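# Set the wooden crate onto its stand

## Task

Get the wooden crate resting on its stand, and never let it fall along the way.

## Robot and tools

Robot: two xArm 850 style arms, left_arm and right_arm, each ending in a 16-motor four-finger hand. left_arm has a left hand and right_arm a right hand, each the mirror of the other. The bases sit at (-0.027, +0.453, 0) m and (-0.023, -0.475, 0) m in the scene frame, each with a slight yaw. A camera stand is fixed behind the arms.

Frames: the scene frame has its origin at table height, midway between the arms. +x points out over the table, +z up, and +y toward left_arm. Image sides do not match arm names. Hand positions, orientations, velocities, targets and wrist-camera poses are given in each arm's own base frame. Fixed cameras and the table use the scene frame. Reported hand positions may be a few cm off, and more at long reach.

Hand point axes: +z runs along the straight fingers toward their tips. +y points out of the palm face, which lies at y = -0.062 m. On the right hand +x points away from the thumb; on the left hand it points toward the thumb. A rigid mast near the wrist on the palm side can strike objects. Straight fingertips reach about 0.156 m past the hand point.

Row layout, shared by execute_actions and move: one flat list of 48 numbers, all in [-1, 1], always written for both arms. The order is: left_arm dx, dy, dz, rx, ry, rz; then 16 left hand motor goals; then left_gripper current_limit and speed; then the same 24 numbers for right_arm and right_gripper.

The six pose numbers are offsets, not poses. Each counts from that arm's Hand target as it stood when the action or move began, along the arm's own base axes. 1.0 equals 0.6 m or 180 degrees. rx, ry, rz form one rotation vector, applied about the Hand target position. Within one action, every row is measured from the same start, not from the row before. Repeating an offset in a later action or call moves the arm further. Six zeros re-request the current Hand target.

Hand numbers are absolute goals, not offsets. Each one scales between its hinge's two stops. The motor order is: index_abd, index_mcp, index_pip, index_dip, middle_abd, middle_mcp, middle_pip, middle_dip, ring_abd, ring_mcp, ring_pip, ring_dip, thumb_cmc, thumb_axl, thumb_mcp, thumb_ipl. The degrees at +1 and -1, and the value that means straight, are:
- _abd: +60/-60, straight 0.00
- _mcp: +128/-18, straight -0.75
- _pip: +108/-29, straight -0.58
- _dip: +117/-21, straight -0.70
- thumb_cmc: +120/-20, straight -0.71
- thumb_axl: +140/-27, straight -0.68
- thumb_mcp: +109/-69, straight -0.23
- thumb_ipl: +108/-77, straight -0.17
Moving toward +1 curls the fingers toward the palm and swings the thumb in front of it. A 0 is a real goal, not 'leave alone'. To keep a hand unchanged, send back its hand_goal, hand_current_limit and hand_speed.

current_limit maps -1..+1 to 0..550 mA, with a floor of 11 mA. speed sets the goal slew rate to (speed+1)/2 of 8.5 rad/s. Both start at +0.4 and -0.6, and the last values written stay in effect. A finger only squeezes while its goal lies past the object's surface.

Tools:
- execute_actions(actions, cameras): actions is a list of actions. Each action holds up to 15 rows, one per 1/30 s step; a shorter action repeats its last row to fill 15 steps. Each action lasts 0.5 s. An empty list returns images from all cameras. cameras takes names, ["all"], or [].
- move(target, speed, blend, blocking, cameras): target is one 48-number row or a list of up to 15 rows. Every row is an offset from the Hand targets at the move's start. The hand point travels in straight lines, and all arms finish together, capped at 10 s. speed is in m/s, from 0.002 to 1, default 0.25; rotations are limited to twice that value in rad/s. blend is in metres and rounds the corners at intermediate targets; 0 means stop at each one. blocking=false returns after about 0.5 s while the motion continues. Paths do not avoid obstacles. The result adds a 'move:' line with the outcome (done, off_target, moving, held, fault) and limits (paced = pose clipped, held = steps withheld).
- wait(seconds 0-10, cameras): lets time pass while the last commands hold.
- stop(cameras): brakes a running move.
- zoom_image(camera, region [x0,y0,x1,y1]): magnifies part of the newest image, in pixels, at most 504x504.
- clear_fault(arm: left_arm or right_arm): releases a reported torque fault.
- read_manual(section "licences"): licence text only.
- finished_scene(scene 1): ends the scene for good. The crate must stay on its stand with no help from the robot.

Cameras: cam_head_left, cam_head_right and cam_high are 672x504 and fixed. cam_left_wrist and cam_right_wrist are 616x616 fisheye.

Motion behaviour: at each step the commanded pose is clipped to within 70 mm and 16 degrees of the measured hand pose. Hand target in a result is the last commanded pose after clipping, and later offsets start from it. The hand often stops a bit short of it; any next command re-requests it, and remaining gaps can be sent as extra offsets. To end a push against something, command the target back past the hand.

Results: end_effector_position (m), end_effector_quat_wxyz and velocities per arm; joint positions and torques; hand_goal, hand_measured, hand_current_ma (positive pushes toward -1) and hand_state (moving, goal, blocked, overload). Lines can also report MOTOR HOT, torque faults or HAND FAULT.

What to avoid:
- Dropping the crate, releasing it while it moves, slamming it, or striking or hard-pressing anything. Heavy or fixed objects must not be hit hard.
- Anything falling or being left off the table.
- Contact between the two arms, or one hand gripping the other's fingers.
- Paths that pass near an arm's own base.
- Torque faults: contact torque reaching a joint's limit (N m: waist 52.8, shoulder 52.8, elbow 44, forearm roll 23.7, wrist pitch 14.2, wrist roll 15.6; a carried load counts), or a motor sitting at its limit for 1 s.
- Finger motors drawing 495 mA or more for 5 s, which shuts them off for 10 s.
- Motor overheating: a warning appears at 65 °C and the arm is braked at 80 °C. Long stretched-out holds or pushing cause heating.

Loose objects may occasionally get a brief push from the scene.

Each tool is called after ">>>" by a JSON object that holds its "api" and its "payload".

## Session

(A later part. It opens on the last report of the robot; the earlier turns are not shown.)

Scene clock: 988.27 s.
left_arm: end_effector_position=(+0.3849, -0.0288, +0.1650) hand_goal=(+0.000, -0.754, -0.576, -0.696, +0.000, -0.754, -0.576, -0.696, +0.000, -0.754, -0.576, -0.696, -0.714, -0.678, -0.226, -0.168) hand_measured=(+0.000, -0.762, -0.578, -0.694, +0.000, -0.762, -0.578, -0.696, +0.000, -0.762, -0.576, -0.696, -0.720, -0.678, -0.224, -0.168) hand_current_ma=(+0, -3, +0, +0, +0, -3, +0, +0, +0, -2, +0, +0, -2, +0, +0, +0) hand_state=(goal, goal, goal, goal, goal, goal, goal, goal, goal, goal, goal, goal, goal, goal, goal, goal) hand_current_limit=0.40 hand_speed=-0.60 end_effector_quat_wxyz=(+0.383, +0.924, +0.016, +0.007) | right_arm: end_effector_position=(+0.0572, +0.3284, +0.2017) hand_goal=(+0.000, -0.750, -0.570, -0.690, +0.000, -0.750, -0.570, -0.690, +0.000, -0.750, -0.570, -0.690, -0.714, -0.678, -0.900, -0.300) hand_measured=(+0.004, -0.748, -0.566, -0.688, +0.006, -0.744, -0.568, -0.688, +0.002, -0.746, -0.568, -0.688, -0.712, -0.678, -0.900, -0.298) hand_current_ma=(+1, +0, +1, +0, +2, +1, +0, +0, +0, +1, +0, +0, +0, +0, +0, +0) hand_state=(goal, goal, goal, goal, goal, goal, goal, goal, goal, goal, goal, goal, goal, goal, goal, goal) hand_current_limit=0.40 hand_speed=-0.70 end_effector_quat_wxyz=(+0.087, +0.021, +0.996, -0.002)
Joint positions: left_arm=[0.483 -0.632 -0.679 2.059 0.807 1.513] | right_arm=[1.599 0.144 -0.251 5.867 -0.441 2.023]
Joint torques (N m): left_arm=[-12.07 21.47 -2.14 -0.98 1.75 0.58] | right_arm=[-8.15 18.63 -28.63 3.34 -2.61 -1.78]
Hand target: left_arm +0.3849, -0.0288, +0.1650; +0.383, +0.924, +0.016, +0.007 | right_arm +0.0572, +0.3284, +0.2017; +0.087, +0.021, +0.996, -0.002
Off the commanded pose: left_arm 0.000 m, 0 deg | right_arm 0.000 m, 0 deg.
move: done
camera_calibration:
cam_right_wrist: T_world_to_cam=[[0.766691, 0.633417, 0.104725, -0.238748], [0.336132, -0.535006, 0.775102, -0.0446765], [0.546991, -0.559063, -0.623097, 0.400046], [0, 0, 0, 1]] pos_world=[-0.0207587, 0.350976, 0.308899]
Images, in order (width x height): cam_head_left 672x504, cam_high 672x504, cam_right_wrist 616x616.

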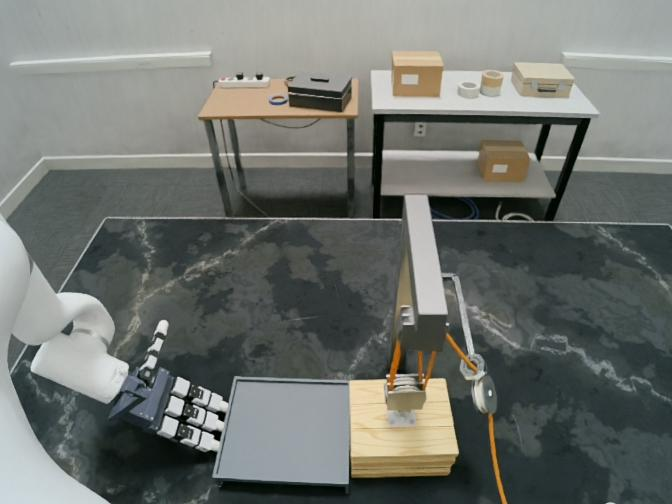

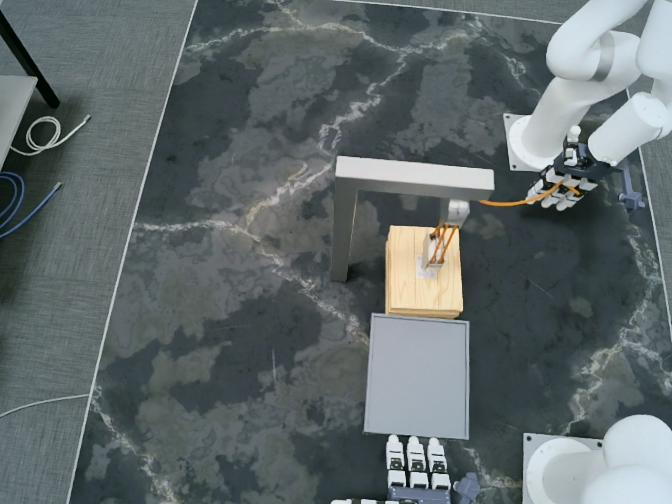

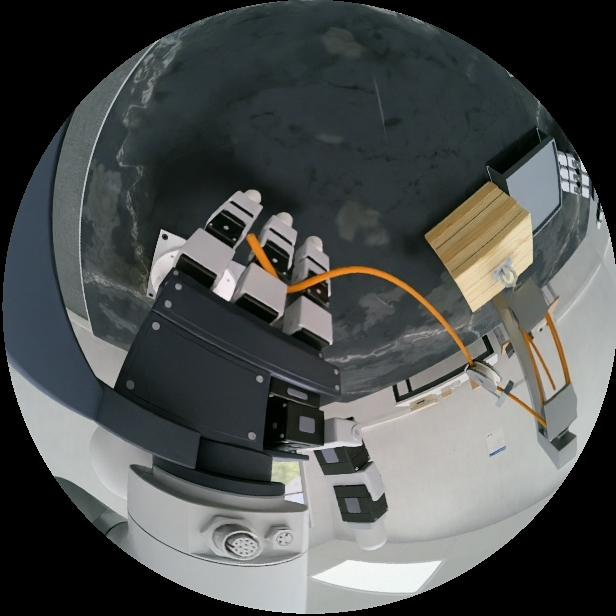

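>>> {"api": "move", "payload": {"target": [0,0,0,0,0,0,0,-0.754,-0.576,-0.696,0,-0.754,-0.576,-0.696,0,-0.754,-0.576,-0.696,-0.714,-0.678,-0.226,-0.168,0.4,-0.6, 0.05,0.038,0.12,-0.0195,-0.444,0,0,-0.75,-0.57,-0.69,0,-0.75,-0.57,-0.69,0,-0.75,-0.57,-0.69,-0.714,-0.678,-0.9,-0.3,0.4,-0.7], "speed": 0.2, "cameras": ["cam_right_wrist","cam_high","cam_head_left"]}}

Scene clock: 1009.53 s.
left_arm: end_effector_position=(+0.3849, -0.0288, +0.1650) hand_goal=(+0.000, -0.754, -0.576, -0.696, +0.000, -0.754, -0.576, -0.696, +0.000, -0.754, -0.576, -0.696, -0.714, -0.678, -0.226, -0.168) hand_measured=(+0.000, -0.762, -0.578, -0.694, +0.000, -0.762, -0.578, -0.696, +0.000, -0.762, -0.576, -0.696, -0.720, -0.678, -0.224, -0.168) hand_current_ma=(+0, -3, +0, +0, +0, -3, +0, +0, +0, -2, +0, +0, -2, +0, +0, +0) hand_state=(goal, goal, goal, goal, goal, goal, goal, goal, goal, goal, goal, goal, goal, goal, goal, goal) hand_current_limit=0.40 hand_speed=-0.60 end_effector_quat_wxyz=(+0.383, +0.924, +0.016, +0.007) | right_arm: end_effector_position=(+0.0872, +0.3512, +0.2737) hand_goal=(+0.000, -0.750, -0.570, -0.690, +0.000, -0.750, -0.570, -0.690, +0.000, -0.750, -0.570, -0.690, -0.714, -0.678, -0.900, -0.300) hand_measured=(+0.004, -0.748, -0.568, -0.688, +0.008, -0.748, -0.568, -0.688, +0.002, -0.746, -0.568, -0.688, -0.712, -0.678, -0.902, -0.298) hand_current_ma=(+1, +0, +0, +0, +2, +1, +0, +0, +0, +1, +0, +0, +0, +0, +0, +0) hand_state=(goal, goal, goal, goal, goal, goal, goal, goal, goal, goal, goal, goal, goal, goal, goal, goal) hand_current_limit=0.40 hand_speed=-0.70 end_effector_quat_wxyz=(+0.707, +0.015, +0.707, -0.016)
Joint positions: left_arm=[0.483 -0.632 -0.679 2.059 0.807 1.513] | right_arm=[2.03 -0.57 -0.449 5.212 -1.512 3.247]
Joint torques (N m): left_arm=[-11.63 20.62 -3.08 -1.16 1.89 0.41] | right_arm=[-8.16 11.25 -15.99 -3.63 -3.73 2.02]
Hand target: left_arm +0.3849, -0.0288, +0.1650; +0.383, +0.924, +0.016, +0.007 | right_arm +0.0872, +0.3512, +0.2737; +0.707, +0.015, +0.707, -0.016
Off the commanded pose: left_arm 0.000 m, 0 deg | right_arm 0.000 m, 0 deg.
move: done
camera_calibration:
cam_right_wrist: T_world_to_cam=[[0.0543393, 0.664591, 0.745229, -0.407803], [-0.722956, -0.488614, 0.488458, 0.0561629], [0.688754, -0.56531, 0.453919, 0.13632], [0, 0, 0, 1]] pos_world=[-0.0311277, 0.375527, 0.214595]
Images, in order (width x height): cam_head_left 672x504, cam_high 672x504, cam_right_wrist 616x616.

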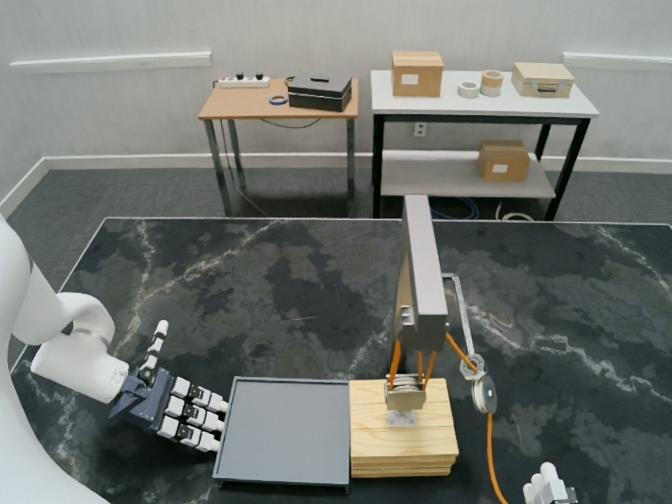

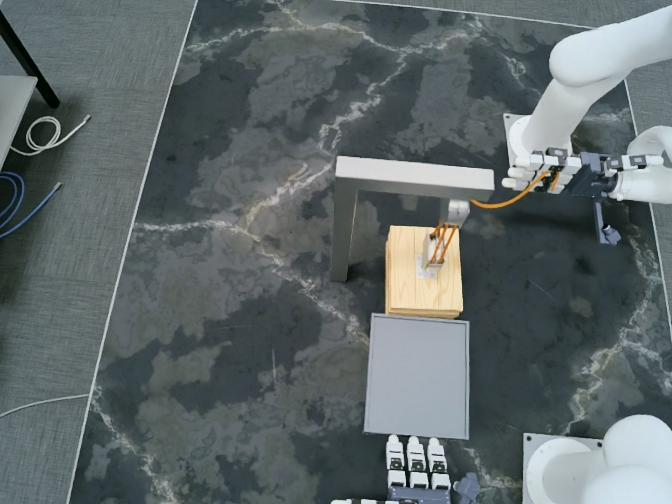

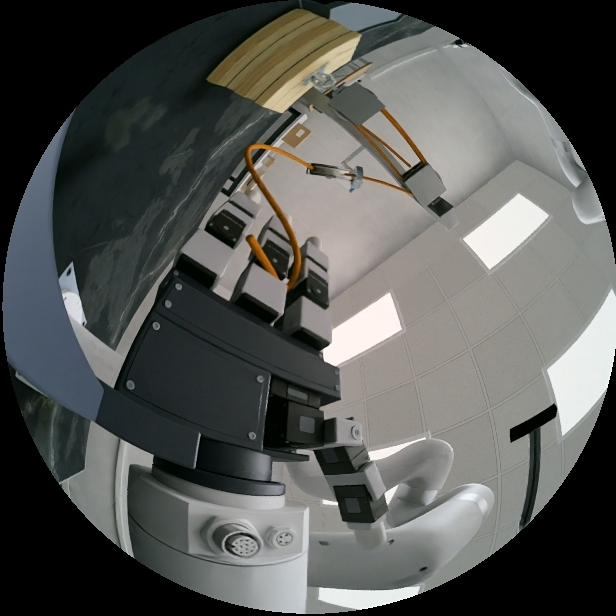

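>>> {"api": "execute_actions", "payload": {"actions": []}}

Scene clock: 1022.90 s.
left_arm: end_effector_position=(+0.3849, -0.0288, +0.1650) hand_goal=(+0.000, -0.754, -0.576, -0.696, +0.000, -0.754, -0.576, -0.696, +0.000, -0.754, -0.576, -0.696, -0.714, -0.678, -0.226, -0.168) hand_measured=(+0.000, -0.762, -0.578, -0.694, +0.000, -0.762, -0.578, -0.696, +0.000, -0.762, -0.576, -0.696, -0.720, -0.678, -0.224, -0.168) hand_current_ma=(+0, -3, +0, +0, +0, -3, +0, +0, +0, -2, +0, +0, -2, +0, +0, +0) hand_state=(goal, goal, goal, goal, goal, goal, goal, goal, goal, goal, goal, goal, goal, goal, goal, goal) hand_current_limit=0.40 hand_speed=-0.60 end_effector_quat_wxyz=(+0.383, +0.924, +0.016, +0.007) | right_arm: end_effector_position=(+0.0872, +0.3512, +0.2737) hand_goal=(+0.000, -0.750, -0.570, -0.690, +0.000, -0.750, -0.570, -0.690, +0.000, -0.750, -0.570, -0.690, -0.714, -0.678, -0.900, -0.300) hand_measured=(+0.004, -0.748, -0.568, -0.688, +0.008, -0.748, -0.568, -0.688, +0.002, -0.746, -0.568, -0.688, -0.712, -0.678, -0.902, -0.298) hand_current_ma=(+1, +0, +0, +0, +2, +1, +0, +0, +0, +1, +0, +0, +0, +0, +0, +0) hand_state=(goal, goal, goal, goal, goal, goal, goal, goal, goal, goal, goal, goal, goal, goal, goal, goal) hand_current_limit=0.40 hand_speed=-0.70 end_effector_quat_wxyz=(+0.707, +0.015, +0.707, -0.016)
Joint positions: left_arm=[0.483 -0.632 -0.679 2.059 0.807 1.513] | right_arm=[2.03 -0.571 -0.449 5.212 -1.512 3.247]
Joint velocities: within noise
Joint torques (N m): left_arm=[-12.82 20.6 -3.53 -1.59 2.05 0.58] | right_arm=[-7.97 12.65 -16.05 -3.42 -3.86 1.79]
Motor temperatures (°C): left_arm=[29 30 32 31 34 37] | right_arm=[30 31 37 32 36 36]
Hand target: left_arm +0.3849, -0.0288, +0.1650; +0.383, +0.924, +0.016, +0.007 | right_arm +0.0872, +0.3512, +0.2737; +0.707, +0.015, +0.707, -0.016
Off the commanded pose: left_arm 0.000 m, 0 deg | right_arm 0.000 m, 0 deg.
camera_calibration:
cam_left_wrist: T_world_to_cam=[[-0.781577, 0.408181, -0.471726, 0.362833], [0.408651, 0.906373, 0.107208, -0.187998], [0.47132, -0.10898, -0.875203, 0.0925527], [0, 0, 0, 1]] pos_world=[0.316785, 0.0323807, 0.272315]
cam_right_wrist: T_world_to_cam=[[0.0542881, 0.664633, 0.745195, -0.407813], [-0.72299, -0.488586, 0.488436, 0.0561562], [0.688723, -0.565285, 0.453998, 0.136292], [0, 0, 0, 1]] pos_world=[-0.0311278, 0.375527, 0.214596]

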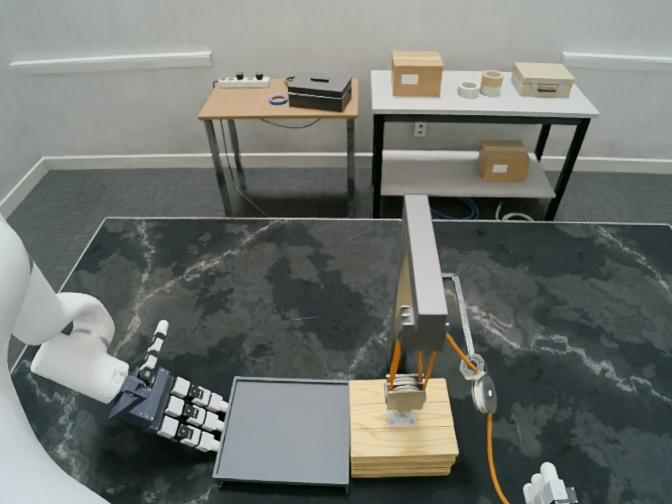

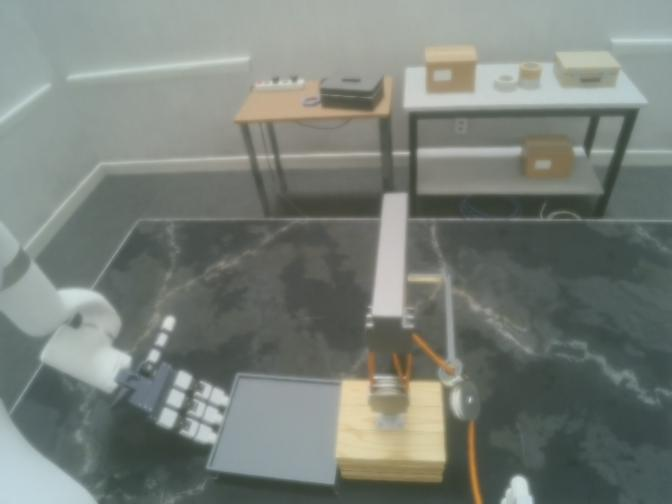

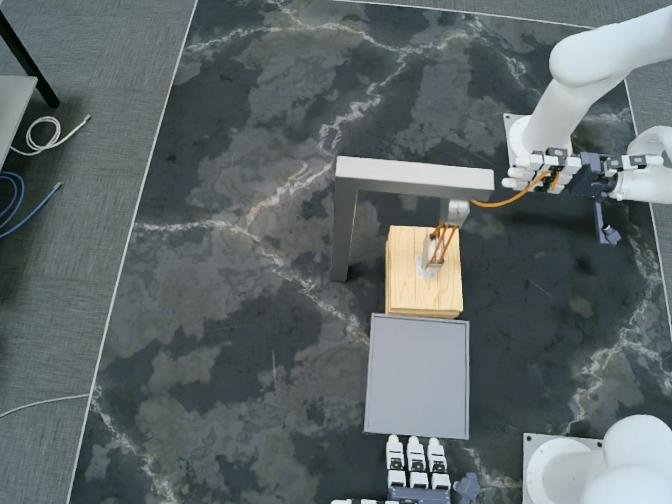

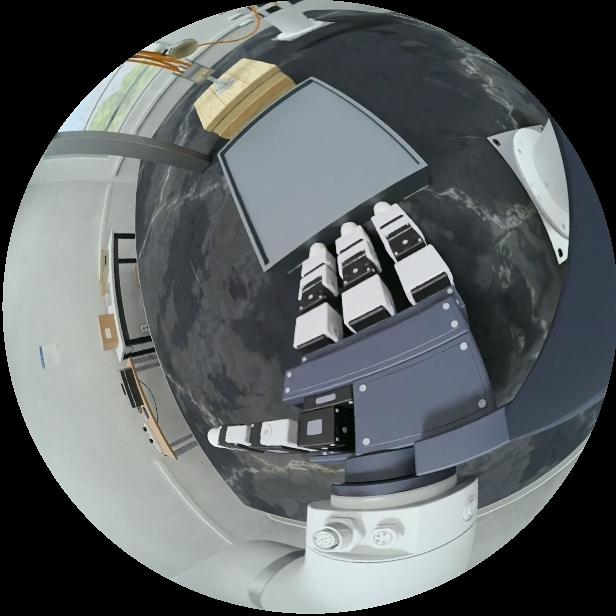

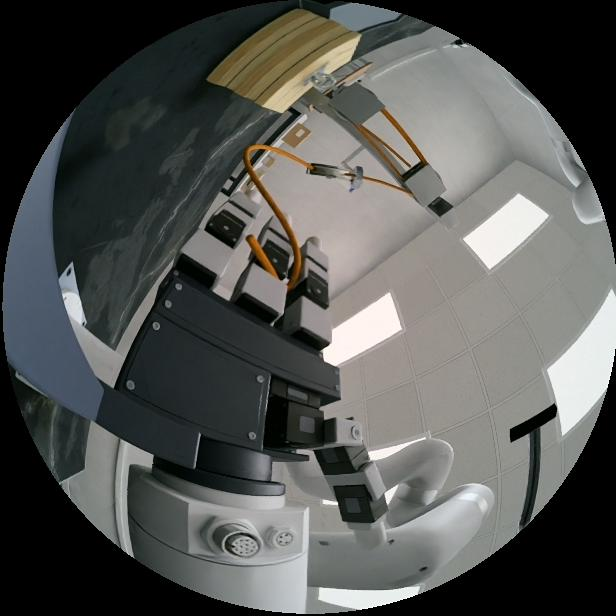

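>>> {"api": "zoom_image", "payload": {"camera": "cam_right_wrist", "region": [160, 100, 400, 400]}}

>>> {"api": "zoom_image", "payload": {"camera": "cam_high", "region": [420, 120, 672, 280]}}

Scaled by 1.680 from the camera's 616x616 image, which has a finer 880x880 frame.

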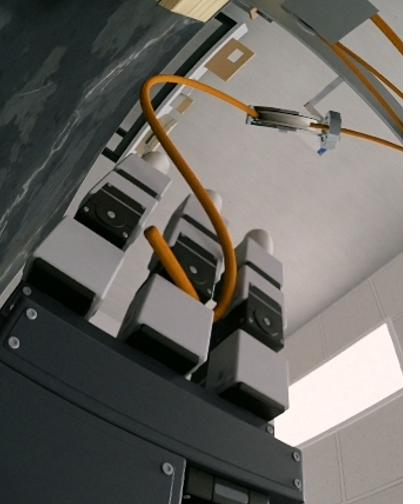

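Scaled by 2.000 from the camera's 672x504 image, which has a finer 960x720 frame.

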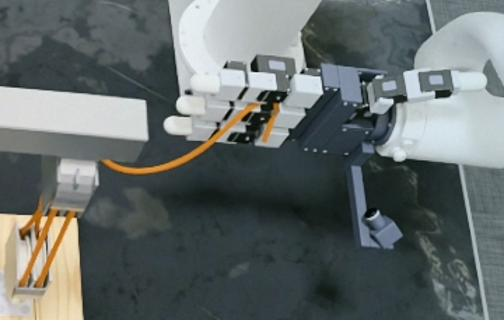

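>>> {"api": "move", "payload": {"target": [0,0,0,0,0,0, 0,-0.754,-0.576,-0.696,0,-0.754,-0.576,-0.696,0,-0.754,-0.576,-0.696,-0.714,-0.678,-0.226,-0.168,0.4,-0.6, -0.16,0,0,0,0,0, 0,-0.75,-0.57,-0.69,0,-0.75,-0.57,-0.69,0,-0.75,-0.57,-0.69,-0.714,-0.678,-0.9,-0.3,0.4,-0.7], "speed": 0.15, "cameras": ["cam_high","cam_right_wrist"]}}

Scene clock: 1050.27 s.
left_arm: end_effector_position=(+0.3849, -0.0288, +0.1650) hand_goal=(+0.000, -0.754, -0.576, -0.696, +0.000, -0.754, -0.576, -0.696, +0.000, -0.754, -0.576, -0.696, -0.714, -0.678, -0.226, -0.168) hand_measured=(+0.000, -0.762, -0.578, -0.694, +0.000, -0.762, -0.578, -0.696, +0.000, -0.762, -0.576, -0.696, -0.720, -0.678, -0.224, -0.168) hand_current_ma=(+0, -3, +0, +0, +0, -3, +0, +0, +0, -2, +0, +0, -2, +0, +0, +0) hand_state=(goal, goal, goal, goal, goal, goal, goal, goal, goal, goal, goal, goal, goal, goal, goal, goal) hand_current_limit=0.40 hand_speed=-0.60 end_effector_quat_wxyz=(+0.383, +0.924, +0.016, +0.007) | right_arm: end_effector_position=(-0.0087, +0.3512, +0.2737) hand_goal=(+0.000, -0.750, -0.570, -0.690, +0.000, -0.750, -0.570, -0.690, +0.000, -0.750, -0.570, -0.690, -0.714, -0.678, -0.900, -0.300) hand_measured=(+0.004, -0.748, -0.568, -0.688, +0.008, -0.748, -0.568, -0.688, +0.002, -0.748, -0.568, -0.688, -0.712, -0.678, -0.902, -0.298) hand_current_ma=(+1, +0, +0, +0, +3, +0, +0, +0, +0, +1, +0, +0, +0, +0, +0, +0) hand_state=(goal, goal, goal, goal, goal, goal, goal, goal, goal, goal, goal, goal, goal, goal, goal, goal) hand_current_limit=0.40 hand_speed=-0.70 end_effector_quat_wxyz=(+0.707, +0.015, +0.707, -0.016)
Joint positions: left_arm=[0.483 -0.632 -0.679 2.059 0.807 1.513] | right_arm=[2.27 -0.617 -0.582 5.456 -1.547 3.166]
Joint torques (N m): left_arm=[-11.86 20.36 -3.66 -1.4 2.29 0.49] | right_arm=[7.38 15.13 -17.79 3.32 -4.11 -1.76]
Hand target: left_arm +0.3849, -0.0288, +0.1650; +0.383, +0.924, +0.016, +0.007 | right_arm -0.0088, +0.3512, +0.2737; +0.707, +0.015, +0.707, -0.016
Off the commanded pose: left_arm 0.000 m, 0 deg | right_arm 0.000 m, 0 deg.
move: done
camera_calibration:
cam_right_wrist: T_world_to_cam=[[0.054336, 0.66466, 0.745168, -0.402605], [-0.723036, -0.488504, 0.488448, -0.0132181], [0.68867, -0.565324, 0.45403, 0.202342], [0, 0, 0, 1]] pos_world=[-0.127028, 0.375527, 0.214596]
Images, in order (width x height): cam_high 672x504, cam_right_wrist 616x616.

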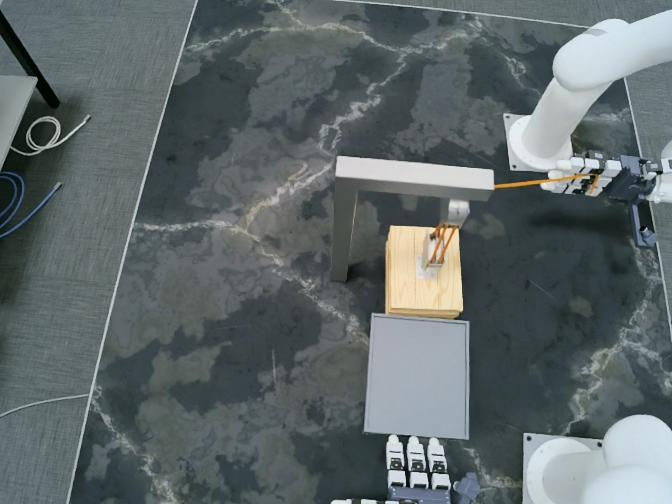

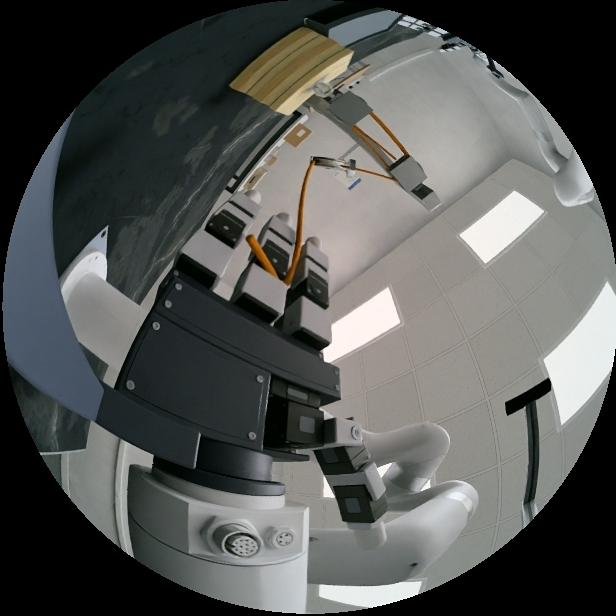

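>>> {"api": "zoom_image", "payload": {"camera": "cam_right_wrist", "region": [180, 180, 360, 360]}}

>>> {"api": "zoom_image", "payload": {"camera": "cam_high", "region": [530, 130, 672, 250]}}

Scaled by 2.800 from the camera's 616x616 image, which has a finer 880x880 frame.

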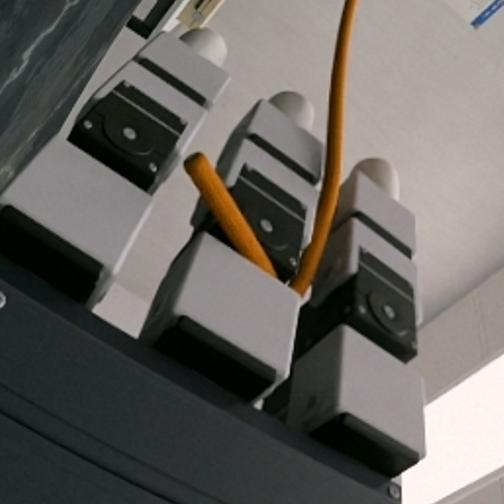

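Scaled by 3.549 from the camera's 672x504 image, which has a finer 960x720 frame.

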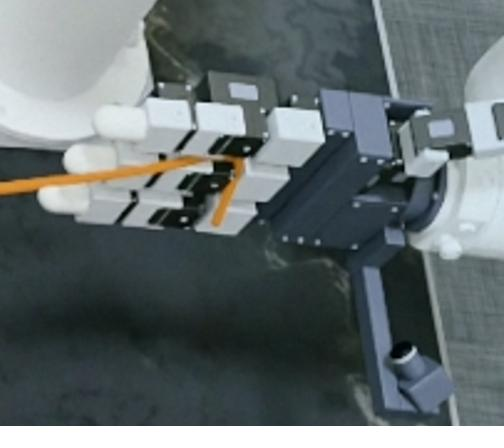

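>>> {"api": "move", "payload": {"target": [0,0,0,0,0,0, 0,-0.754,-0.576,-0.696,0,-0.754,-0.576,-0.696,0,-0.754,-0.576,-0.696,-0.714,-0.678,-0.226,-0.168,0.4,-0.6, 0.07,0,-0.08,-0.5,0.022,0, 0,-0.75,-0.57,-0.69,0,-0.75,-0.57,-0.69,0,-0.75,-0.57,-0.69,-0.714,-0.678,-0.9,-0.3,0.4,-0.7], "speed": 0.3, "cameras": ["cam_high","cam_right_wrist","cam_head_left"]}}

Scene clock: 1120.13 s.
left_arm: end_effector_position=(+0.3849, -0.0288, +0.1650) hand_goal=(+0.000, -0.754, -0.576, -0.696, +0.000, -0.754, -0.576, -0.696, +0.000, -0.754, -0.576, -0.696, -0.714, -0.678, -0.226, -0.168) hand_measured=(+0.000, -0.762, -0.578, -0.694, +0.000, -0.762, -0.578, -0.696, +0.000, -0.762, -0.576, -0.696, -0.720, -0.678, -0.224, -0.168) hand_current_ma=(+0, -3, +0, +0, +0, -3, +0, +0, +0, -2, +0, +0, -2, +0, +0, +0) hand_state=(goal, goal, goal, goal, goal, goal, goal, goal, goal, goal, goal, goal, goal, goal, goal, goal) hand_current_limit=0.40 hand_speed=-0.60 end_effector_quat_wxyz=(+0.383, +0.924, +0.016, +0.007) | right_arm: end_effector_position=(+0.0333, +0.3512, +0.2258) hand_goal=(+0.000, -0.750, -0.570, -0.690, +0.000, -0.750, -0.570, -0.690, +0.000, -0.750, -0.570, -0.690, -0.714, -0.678, -0.900, -0.300) hand_measured=(+0.004, -0.742, -0.568, -0.688, +0.008, -0.742, -0.568, -0.688, +0.002, -0.742, -0.568, -0.688, -0.710, -0.680, -0.902, -0.298) hand_current_ma=(+1, +4, +0, +0, +3, +4, +0, +0, +0, +3, +0, +0, +1, +0, +0, +0) hand_state=(goal, goal, goal, goal, goal, goal, goal, goal, goal, goal, goal, goal, goal, goal, goal, goal) hand_current_limit=0.40 hand_speed=-0.70 end_effector_quat_wxyz=(+0.488, -0.489, +0.510, -0.512)
Joint positions: left_arm=[0.483 -0.632 -0.679 2.059 0.807 1.513] | right_arm=[2.077 -0.474 -0.617 5.258 -1.646 1.447]
Joint torques (N m): left_arm=[-13.37 21.34 -3.41 -1.7 2.09 0.51] | right_arm=[-7.87 14.22 -21.8 -4.15 -0.9 -1.86]
Hand target: left_arm +0.3849, -0.0288, +0.1650; +0.383, +0.924, +0.016, +0.007 | right_arm +0.0332, +0.3512, +0.2257; +0.488, -0.489, +0.510, -0.512
Off the commanded pose: left_arm 0.000 m, 0 deg | right_arm 0.000 m, 0 deg.
move: done
camera_calibration:
cam_right_wrist: T_world_to_cam=[[0.0579859, 0.742322, -0.667529, -0.0776057], [-0.67882, 0.519606, 0.518858, -0.321813], [0.732012, 0.423046, 0.534033, -0.171448], [0, 0, 0, 1]] pos_world=[-0.0884514, 0.297354, 0.20673]
Images, in order (width x height): cam_head_left 672x504, cam_high 672x504, cam_right_wrist 616x616.

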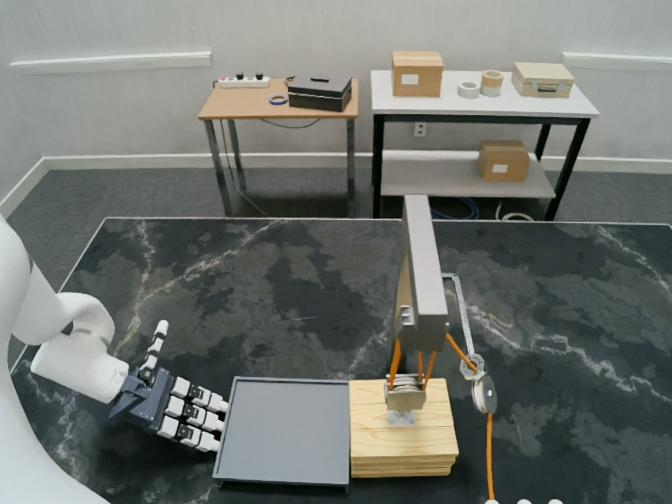

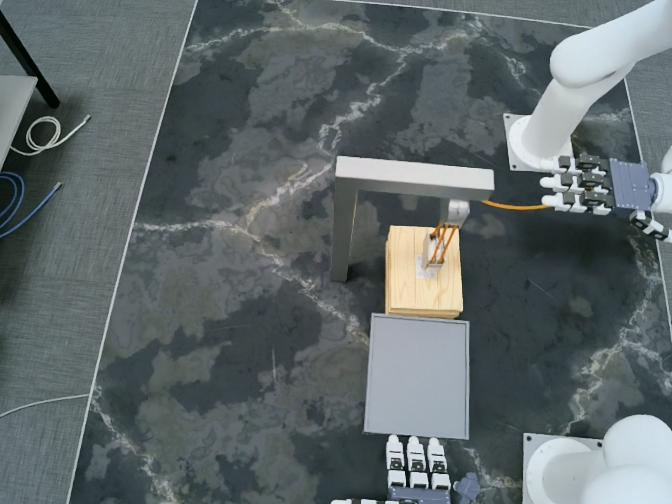

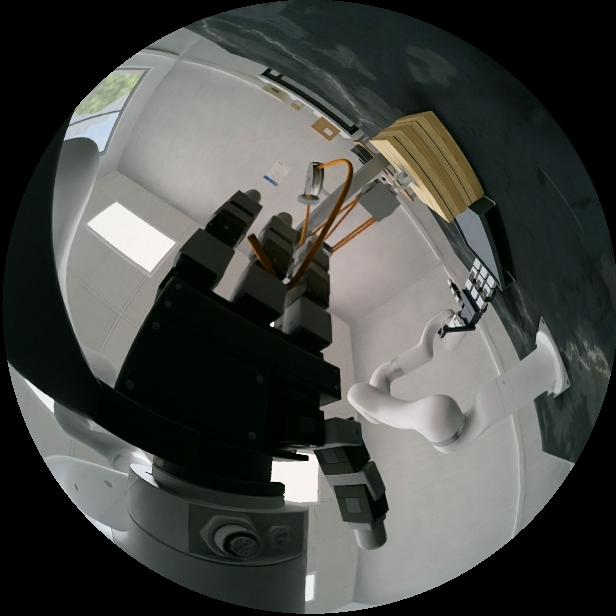

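>>> {"api": "move", "payload": {"target": [0,0,0,0,0,0, 0,-0.754,-0.576,-0.696,0,-0.754,-0.576,-0.696,0,-0.754,-0.576,-0.696,-0.714,-0.678,-0.226,-0.168,0.4,-0.6, 0,0,0,0,0,0, 0.5,-0.75,-0.57,-0.69,-0.5,-0.75,-0.57,-0.69,0,-0.75,-0.57,-0.69,-0.714,-0.678,-0.9,-0.3,0.4,-0.7], "speed": 0.3, "cameras": ["cam_right_wrist"]}}

>>> {"api": "zoom_image", "payload": {"camera": "cam_right_wrist", "region": [180, 140, 380, 360]}}

Scene clock: 1126.33 s.
left_arm: end_effector_position=(+0.3849, -0.0288, +0.1650) hand_goal=(+0.000, -0.754, -0.576, -0.696, +0.000, -0.754, -0.576, -0.696, +0.000, -0.754, -0.576, -0.696, -0.714, -0.678, -0.226, -0.168) hand_measured=(+0.000, -0.762, -0.578, -0.694, +0.000, -0.762, -0.578, -0.696, +0.000, -0.762, -0.576, -0.696, -0.720, -0.678, -0.224, -0.168) hand_current_ma=(+0, -3, +0, +0, +0, -3, +0, +0, +0, -2, +0, +0, -2, +0, +0, +0) hand_state=(goal, goal, goal, goal, goal, goal, goal, goal, goal, goal, goal, goal, goal, goal, goal, goal) hand_current_limit=0.40 hand_speed=-0.60 end_effector_quat_wxyz=(+0.383, +0.924, +0.016, +0.007) | right_arm: end_effector_position=(+0.0332, +0.3512, +0.2257) hand_goal=(+0.500, -0.750, -0.570, -0.690, -0.500, -0.750, -0.570, -0.690, +0.000, -0.750, -0.570, -0.690, -0.714, -0.678, -0.900, -0.300) hand_measured=(+0.148, -0.742, -0.568, -0.688, -0.060, -0.742, -0.568, -0.688, +0.002, -0.742, -0.568, -0.688, -0.710, -0.680, -0.902, -0.298) hand_current_ma=(-385, +4, +0, +0, +385, +4, +0, +0, +0, +3, +0, +0, +1, +0, +0, +0) hand_state=(blocked, goal, goal, goal, blocked, goal, goal, goal, goal, goal, goal, goal, goal, goal, goal, goal) hand_current_limit=0.40 hand_speed=-0.70 end_effector_quat_wxyz=(+0.488, -0.489, +0.510, -0.512)
Joint positions: left_arm=[0.483 -0.632 -0.679 2.059 0.807 1.513] | right_arm=[2.077 -0.474 -0.617 5.258 -1.646 1.447]
Joint torques (N m): left_arm=[-13.27 20.17 -2.66 -1.56 2.25 0.62] | right_arm=[-7.89 13.99 -22.15 -3.92 0.69 -1.6]
Hand target: left_arm +0.3849, -0.0288, +0.1650; +0.383, +0.924, +0.016, +0.007 | right_arm +0.0332, +0.3512, +0.2257; +0.488, -0.489, +0.510, -0.512
Off the commanded pose: left_arm 0.000 m, 0 deg | right_arm 0.000 m, 0 deg.
move: done
camera_calibration:
cam_right_wrist: T_world_to_cam=[[0.0577028, 0.742335, -0.667539, -0.077694], [-0.678667, 0.519557, 0.519107, -0.321852], [0.732176, 0.423083, 0.533778, -0.171265], [0, 0, 0, 1]] pos_world=[-0.0885508, 0.297355, 0.206629]
Images, in order (width x height): cam_right_wrist 616x616.

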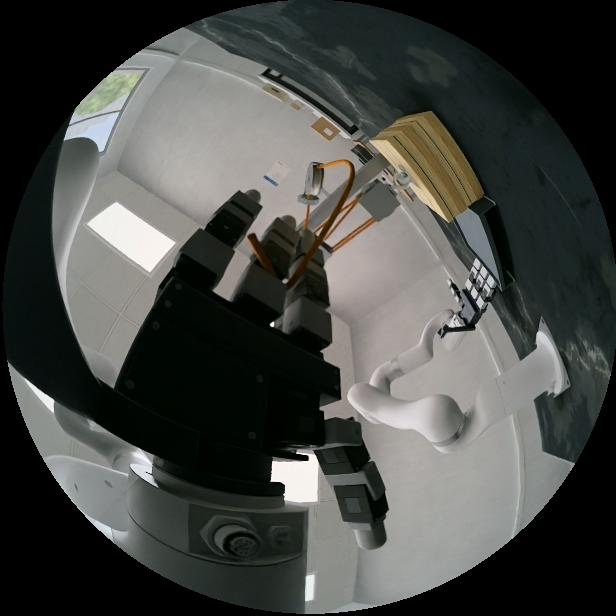

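Scaled by 2.291 from the camera's 616x616 image, which has a finer 880x880 frame.

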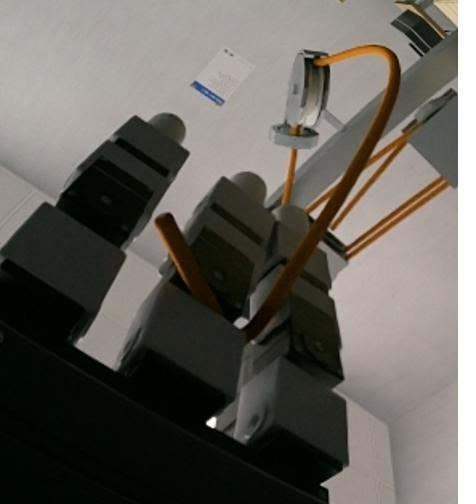

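>>> {"api": "move", "payload": {"target": [0,0,0,0,0,0, 0,-0.754,-0.576,-0.696,0,-0.754,-0.576,-0.696,0,-0.754,-0.576,-0.696,-0.714,-0.678,-0.226,-0.168,0.4,-0.6, 0,0,0,0,0,0, -0.5,-0.75,-0.57,-0.69,0.1,-0.75,-0.57,-0.69,0.1,-0.75,-0.57,-0.69,-0.714,-0.678,-0.9,-0.3,0.4,0], "speed": 0.3, "cameras": ["cam_right_wrist"]}}

>>> {"api": "zoom_image", "payload": {"camera": "cam_right_wrist", "region": [180, 140, 380, 360]}}

Scene clock: 1136.77 s.
left_arm: end_effector_position=(+0.3849, -0.0288, +0.1650) hand_goal=(+0.000, -0.754, -0.576, -0.696, +0.000, -0.754, -0.576, -0.696, +0.000, -0.754, -0.576, -0.696, -0.714, -0.678, -0.226, -0.168) hand_measured=(+0.000, -0.762, -0.578, -0.694, +0.000, -0.762, -0.578, -0.696, +0.000, -0.762, -0.576, -0.696, -0.720, -0.678, -0.224, -0.168) hand_current_ma=(+0, -3, +0, +0, +0, -3, +0, +0, +0, -2, +0, +0, -2, +0, +0, +0) hand_state=(goal, goal, goal, goal, goal, goal, goal, goal, goal, goal, goal, goal, goal, goal, goal, goal) hand_current_limit=0.40 hand_speed=-0.60 end_effector_quat_wxyz=(+0.383, +0.924, +0.016, +0.007) | right_arm: end_effector_position=(+0.0332, +0.3512, +0.2257) hand_goal=(-0.500, -0.750, -0.570, -0.690, +0.100, -0.750, -0.570, -0.690, +0.100, -0.750, -0.570, -0.690, -0.714, -0.678, -0.900, -0.300) hand_measured=(-0.496, -0.742, -0.568, -0.688, +0.088, -0.742, -0.568, -0.688, +0.096, -0.742, -0.568, -0.688, -0.710, -0.680, -0.902, -0.298) hand_current_ma=(+1, +4, +0, +0, -4, +4, +0, +0, +0, +3, +0, +0, +1, +0, +0, +0) hand_state=(goal, goal, goal, goal, goal, goal, goal, goal, goal, goal, goal, goal, goal, goal, goal, goal) hand_current_limit=0.40 hand_speed=0.00 end_effector_quat_wxyz=(+0.488, -0.489, +0.510, -0.512)
Joint positions: left_arm=[0.483 -0.632 -0.679 2.059 0.807 1.513] | right_arm=[2.077 -0.474 -0.617 5.258 -1.646 1.447]
Joint torques (N m): left_arm=[-13.1 19.69 -3.15 -1.59 2.31 0.64] | right_arm=[-8.03 14.72 -21.72 -3.47 0.66 -1.62]
Hand target: left_arm +0.3849, -0.0288, +0.1650; +0.383, +0.924, +0.016, +0.007 | right_arm +0.0332, +0.3512, +0.2257; +0.488, -0.489, +0.510, -0.512
Off the commanded pose: left_arm 0.000 m, 0 deg | right_arm 0.000 m, 0 deg.
move: done
camera_calibration:
cam_right_wrist: T_world_to_cam=[[0.0577028, 0.742335, -0.667539, -0.077694], [-0.678667, 0.519557, 0.519107, -0.321852], [0.732176, 0.423083, 0.533778, -0.171265], [0, 0, 0, 1]] pos_world=[-0.0885508, 0.297355, 0.206629]
Images, in order (width x height): cam_right_wrist 616x616.

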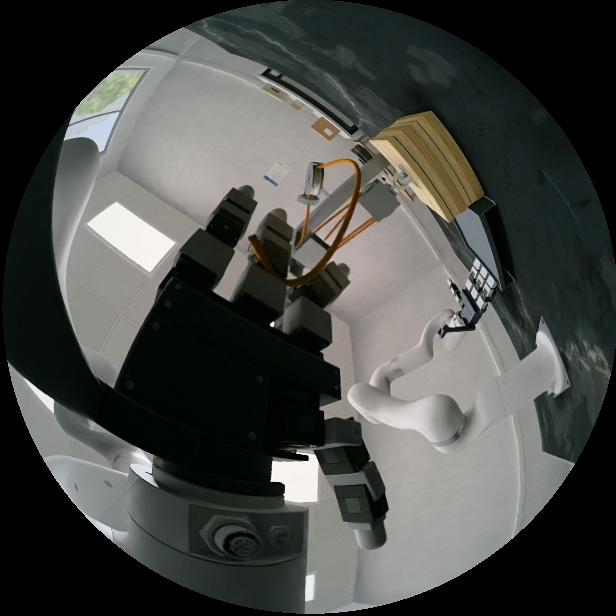

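Scaled by 2.291 from the camera's 616x616 image, which has a finer 880x880 frame.

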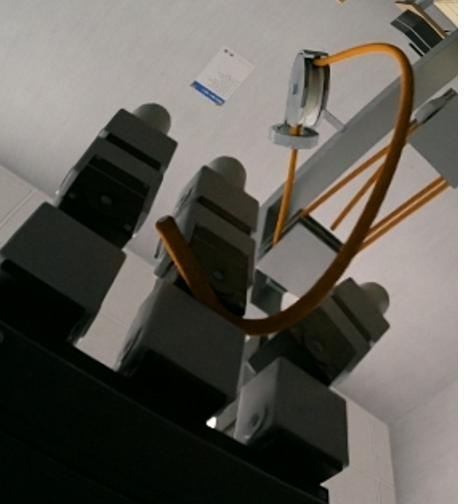

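>>> {"api": "move", "payload": {"target": [0,0,0,0,0,0, 0,-0.754,-0.576,-0.696,0,-0.754,-0.576,-0.696,0,-0.754,-0.576,-0.696,-0.714,-0.678,-0.226,-0.168,0.4,-0.6, 0.05,0,0.15,0,0,0, -0.5,-0.75,-0.57,-0.69,0.1,-0.75,-0.57,-0.69,0.1,-0.75,-0.57,-0.69,-0.714,-0.678,-0.9,-0.3,0.4,0], "speed": 0.3, "cameras": ["cam_right_wrist"]}}

>>> {"api": "zoom_image", "payload": {"camera": "cam_right_wrist", "region": [180, 140, 380, 360]}}

Scene clock: 1142.13 s.
left_arm: end_effector_position=(+0.3849, -0.0288, +0.1650) hand_goal=(+0.000, -0.754, -0.576, -0.696, +0.000, -0.754, -0.576, -0.696, +0.000, -0.754, -0.576, -0.696, -0.714, -0.678, -0.226, -0.168) hand_measured=(+0.000, -0.762, -0.578, -0.694, +0.000, -0.762, -0.578, -0.696, +0.000, -0.762, -0.576, -0.696, -0.720, -0.678, -0.224, -0.168) hand_current_ma=(+0, -3, +0, +0, +0, -3, +0, +0, +0, -2, +0, +0, -2, +0, +0, +0) hand_state=(goal, goal, goal, goal, goal, goal, goal, goal, goal, goal, goal, goal, goal, goal, goal, goal) hand_current_limit=0.40 hand_speed=-0.60 end_effector_quat_wxyz=(+0.383, +0.924, +0.016, +0.007) | right_arm: end_effector_position=(+0.0633, +0.3512, +0.3156) hand_goal=(-0.500, -0.750, -0.570, -0.690, +0.100, -0.750, -0.570, -0.690, +0.100, -0.750, -0.570, -0.690, -0.714, -0.678, -0.900, -0.300) hand_measured=(-0.496, -0.740, -0.568, -0.688, +0.088, -0.740, -0.568, -0.688, +0.096, -0.740, -0.568, -0.688, -0.710, -0.680, -0.902, -0.298) hand_current_ma=(+1, +4, +0, +0, -4, +4, +0, +0, +0, +4, +0, +0, +1, +0, +0, +0) hand_state=(goal, goal, goal, goal, goal, goal, goal, goal, goal, goal, goal, goal, goal, goal, goal, goal) hand_current_limit=0.40 hand_speed=0.00 end_effector_quat_wxyz=(+0.488, -0.489, +0.510, -0.512)
Joint positions: left_arm=[0.483 -0.632 -0.679 2.059 0.807 1.513] | right_arm=[2.006 -0.211 -0.575 5.165 -1.736 1.243]
Joint torques (N m): left_arm=[-12.23 19.92 -4.06 -1.47 2.25 0.64] | right_arm=[-8.58 27.53 -15.15 -4.25 -4.09 -1.91]
Hand target: left_arm +0.3849, -0.0288, +0.1650; +0.383, +0.924, +0.016, +0.007 | right_arm +0.0632, +0.3512, +0.3157; +0.488, -0.489, +0.510, -0.512
Off the commanded pose: left_arm 0.000 m, 0 deg | right_arm 0.000 m, 0 deg.
move: done
camera_calibration:
cam_right_wrist: T_world_to_cam=[[0.0576941, 0.742269, -0.667613, -0.0193057], [-0.678701, 0.519584, 0.519035, -0.3482], [0.732145, 0.423165, 0.533756, -0.24129], [0, 0, 0, 1]] pos_world=[-0.0585509, 0.297355, 0.296629]
Images, in order (width x height): cam_right_wrist 616x616.

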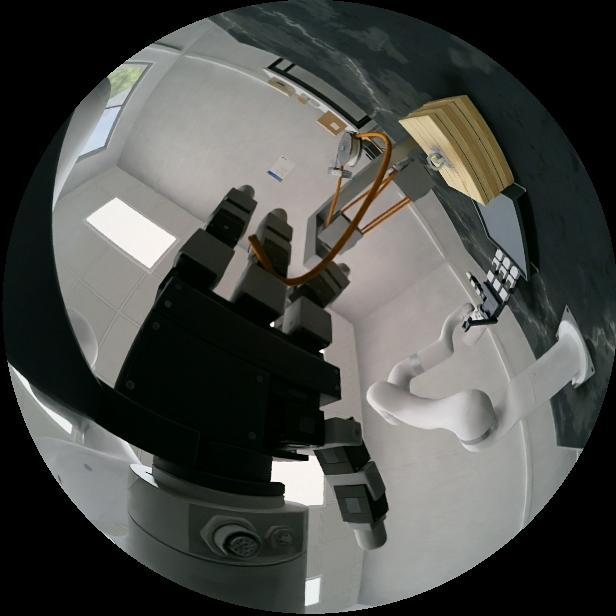

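Scaled by 2.291 from the camera's 616x616 image, which has a finer 880x880 frame.

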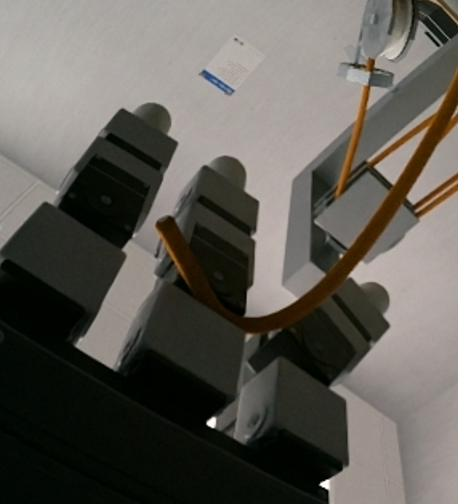

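>>> {"api": "move", "payload": {"target": [0,0,0,0,0,0, 0,-0.754,-0.576,-0.696,0,-0.754,-0.576,-0.696,0,-0.754,-0.576,-0.696,-0.714,-0.678,-0.226,-0.168,0.4,-0.6, 0,0,0,0,0,0, -0.5,-0.75,-0.57,-0.69,0.25,-0.75,-1,-0.69,0.3,-0.75,-0.57,-0.69,-0.714,-0.678,-0.9,-0.3,0.4,0], "speed": 0.3, "cameras": ["cam_right_wrist"]}}

>>> {"api": "zoom_image", "payload": {"camera": "cam_right_wrist", "region": [180, 140, 380, 360]}}

Scene clock: 1148.77 s.
left_arm: end_effector_position=(+0.3849, -0.0288, +0.1650) hand_goal=(+0.000, -0.754, -0.576, -0.696, +0.000, -0.754, -0.576, -0.696, +0.000, -0.754, -0.576, -0.696, -0.714, -0.678, -0.226, -0.168) hand_measured=(+0.000, -0.762, -0.578, -0.694, +0.000, -0.762, -0.578, -0.696, +0.000, -0.762, -0.576, -0.696, -0.720, -0.678, -0.224, -0.168) hand_current_ma=(+0, -3, +0, +0, +0, -3, +0, +0, +0, -2, +0, +0, -2, +0, +0, +0) hand_state=(goal, goal, goal, goal, goal, goal, goal, goal, goal, goal, goal, goal, goal, goal, goal, goal) hand_current_limit=0.40 hand_speed=-0.60 end_effector_quat_wxyz=(+0.383, +0.924, +0.016, +0.007) | right_arm: end_effector_position=(+0.0632, +0.3512, +0.3157) hand_goal=(-0.500, -0.750, -0.570, -0.690, +0.250, -0.750, -1.000, -0.690, +0.300, -0.750, -0.570, -0.690, -0.714, -0.678, -0.900, -0.300) hand_measured=(-0.496, -0.740, -0.568, -0.688, +0.228, -0.740, -0.992, -0.688, +0.296, -0.740, -0.568, -0.688, -0.710, -0.680, -0.902, -0.298) hand_current_ma=(+1, +4, +0, +0, -12, +5, +3, +0, +0, +4, +0, +0, +1, +0, +0, +0) hand_state=(goal, goal, goal, goal, blocked, goal, goal, goal, goal, goal, goal, goal, goal, goal, goal, goal) hand_current_limit=0.40 hand_speed=0.00 end_effector_quat_wxyz=(+0.488, -0.489, +0.510, -0.512)
Joint positions: left_arm=[0.483 -0.632 -0.679 2.059 0.807 1.513] | right_arm=[2.006 -0.211 -0.575 5.165 -1.736 1.242]
Joint torques (N m): left_arm=[-14.17 19.72 -3.75 -1.8 2.2 0.58] | right_arm=[-7.99 28.55 -25.35 -3.77 -3.89 -1.61]
Hand target: left_arm +0.3849, -0.0288, +0.1650; +0.383, +0.924, +0.016, +0.007 | right_arm +0.0632, +0.3512, +0.3157; +0.488, -0.489, +0.510, -0.512
Off the commanded pose: left_arm 0.000 m, 0 deg | right_arm 0.000 m, 0 deg.
move: done
camera_calibration:
cam_right_wrist: T_world_to_cam=[[0.0576524, 0.742374, -0.667501, -0.0193722], [-0.678671, 0.519502, 0.519157, -0.34821], [0.732176, 0.423083, 0.533778, -0.24127], [0, 0, 0, 1]] pos_world=[-0.0585508, 0.297354, 0.296629]
Images, in order (width x height): cam_right_wrist 616x616.

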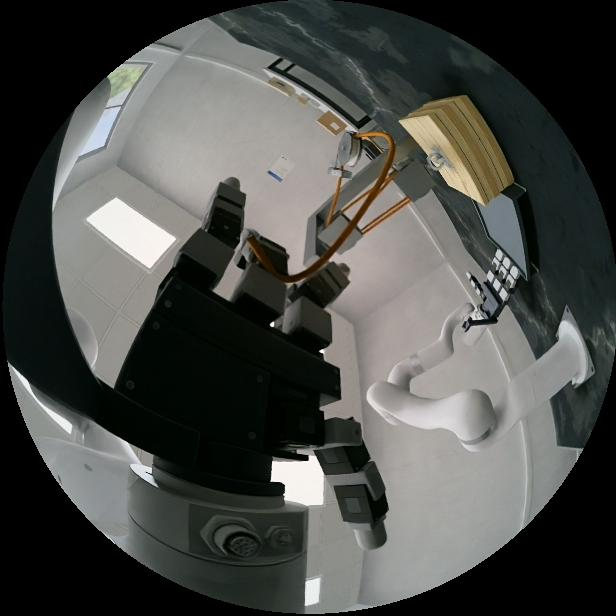

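Scaled by 2.291 from the camera's 616x616 image, which has a finer 880x880 frame.

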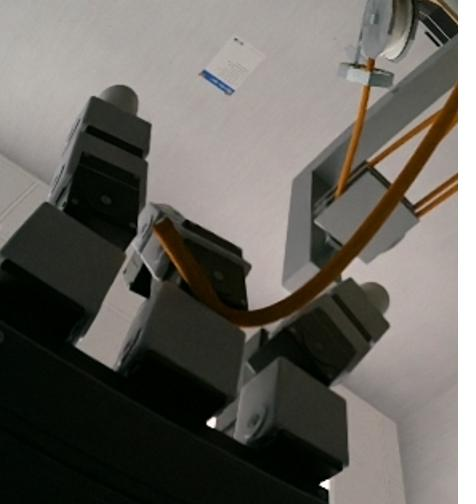

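>>> {"api": "move", "payload": {"target": [0,0,0,0,0,0, 0,-0.754,-0.576,-0.696,0,-0.754,-0.576,-0.696,0,-0.754,-0.576,-0.696,-0.714,-0.678,-0.226,-0.168,0.4,-0.6, -0.22,0,0,0,0,0, -0.5,-0.75,-0.57,-0.69,0.25,-0.75,-1,-0.69,0.3,-0.75,-0.57,-0.69,-0.714,-0.678,-0.9,-0.3,0.4,0], "speed": 0.12, "cameras": ["cam_right_wrist","cam_head_left"]}}

>>> {"api": "zoom_image", "payload": {"camera": "cam_right_wrist", "region": [180, 140, 380, 360]}}

Scene clock: 1158.30 s.
left_arm: end_effector_position=(+0.3849, -0.0288, +0.1650) hand_goal=(+0.000, -0.754, -0.576, -0.696, +0.000, -0.754, -0.576, -0.696, +0.000, -0.754, -0.576, -0.696, -0.714, -0.678, -0.226, -0.168) hand_measured=(+0.000, -0.762, -0.578, -0.694, +0.000, -0.762, -0.578, -0.696, +0.000, -0.762, -0.576, -0.696, -0.720, -0.678, -0.224, -0.168) hand_current_ma=(+0, -3, +0, +0, +0, -3, +0, +0, +0, -2, +0, +0, -2, +0, +0, +0) hand_state=(goal, goal, goal, goal, goal, goal, goal, goal, goal, goal, goal, goal, goal, goal, goal, goal) hand_current_limit=0.40 hand_speed=-0.60 end_effector_quat_wxyz=(+0.383, +0.924, +0.016, +0.007) | right_arm: end_effector_position=(-0.0687, +0.3512, +0.3157) hand_goal=(-0.500, -0.750, -0.570, -0.690, +0.250, -0.750, -1.000, -0.690, +0.300, -0.750, -0.570, -0.690, -0.714, -0.678, -0.900, -0.300) hand_measured=(-0.496, -0.740, -0.568, -0.688, +0.246, -0.740, -0.992, -0.688, +0.296, -0.740, -0.568, -0.688, -0.710, -0.680, -0.902, -0.298) hand_current_ma=(+1, +4, +0, +0, +0, +5, +3, +0, +0, +4, +0, +0, +1, +0, +0, +0) hand_state=(goal, goal, goal, goal, goal, goal, goal, goal, goal, goal, goal, goal, goal, goal, goal, goal) hand_current_limit=0.40 hand_speed=0.00 end_effector_quat_wxyz=(+0.488, -0.489, +0.510, -0.512)
Joint positions: left_arm=[0.483 -0.632 -0.679 2.059 0.807 1.513] | right_arm=[2.278 -0.356 -0.773 5.42 -1.851 1.256]
Joint torques (N m): left_arm=[-12.92 19.78 -3.35 -1.43 2.25 0.65] | right_arm=[7.78 13.39 -26.35 2.96 -4.02 1.93]
Hand target: left_arm +0.3849, -0.0288, +0.1650; +0.383, +0.924, +0.016, +0.007 | right_arm -0.0688, +0.3512, +0.3157; +0.488, -0.489, +0.510, -0.512
Off the commanded pose: left_arm 0.000 m, 0 deg | right_arm 0.000 m, 0 deg.
move: done
camera_calibration:
cam_right_wrist: T_world_to_cam=[[0.0577028, 0.742335, -0.667539, -0.0117355], [-0.678667, 0.519557, 0.519107, -0.437728], [0.732176, 0.423083, 0.533778, -0.144697], [0, 0, 0, 1]] pos_world=[-0.190451, 0.297355, 0.296629]
Images, in order (width x height): cam_head_left 672x504, cam_right_wrist 616x616.

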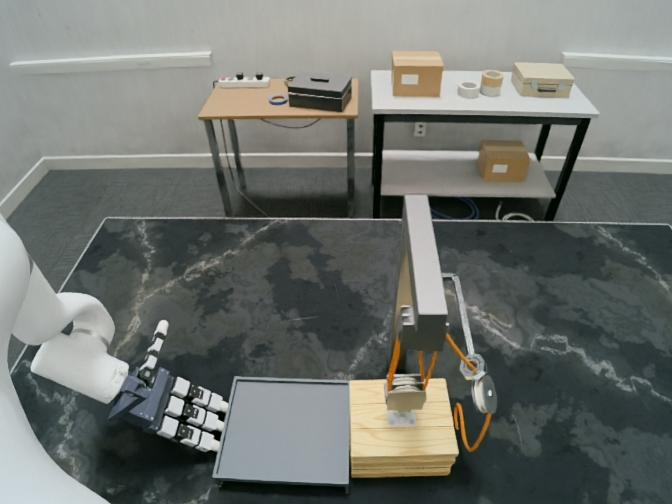

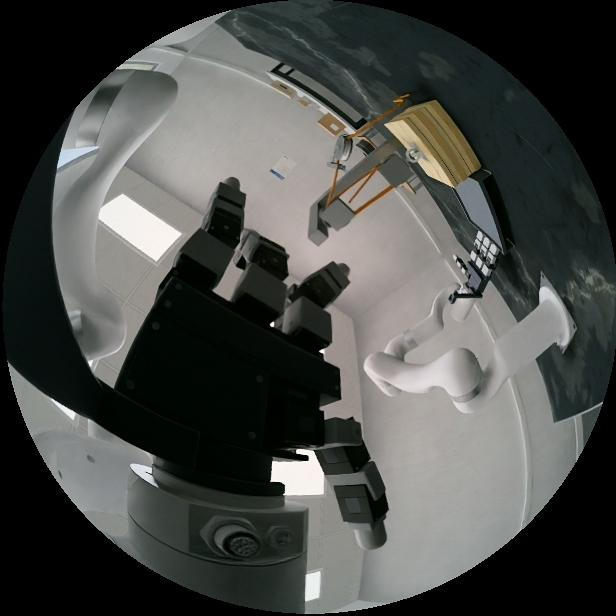

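Scaled by 2.291 from the camera's 616x616 image, which has a finer 880x880 frame.

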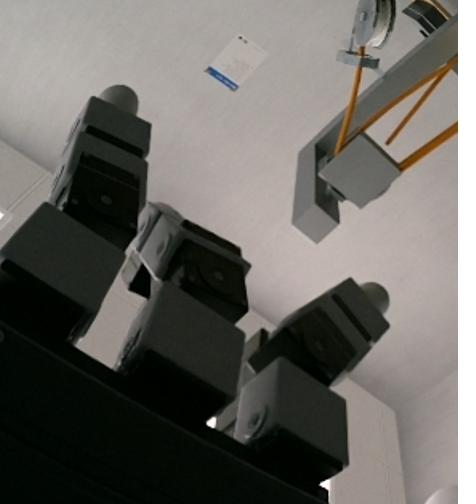

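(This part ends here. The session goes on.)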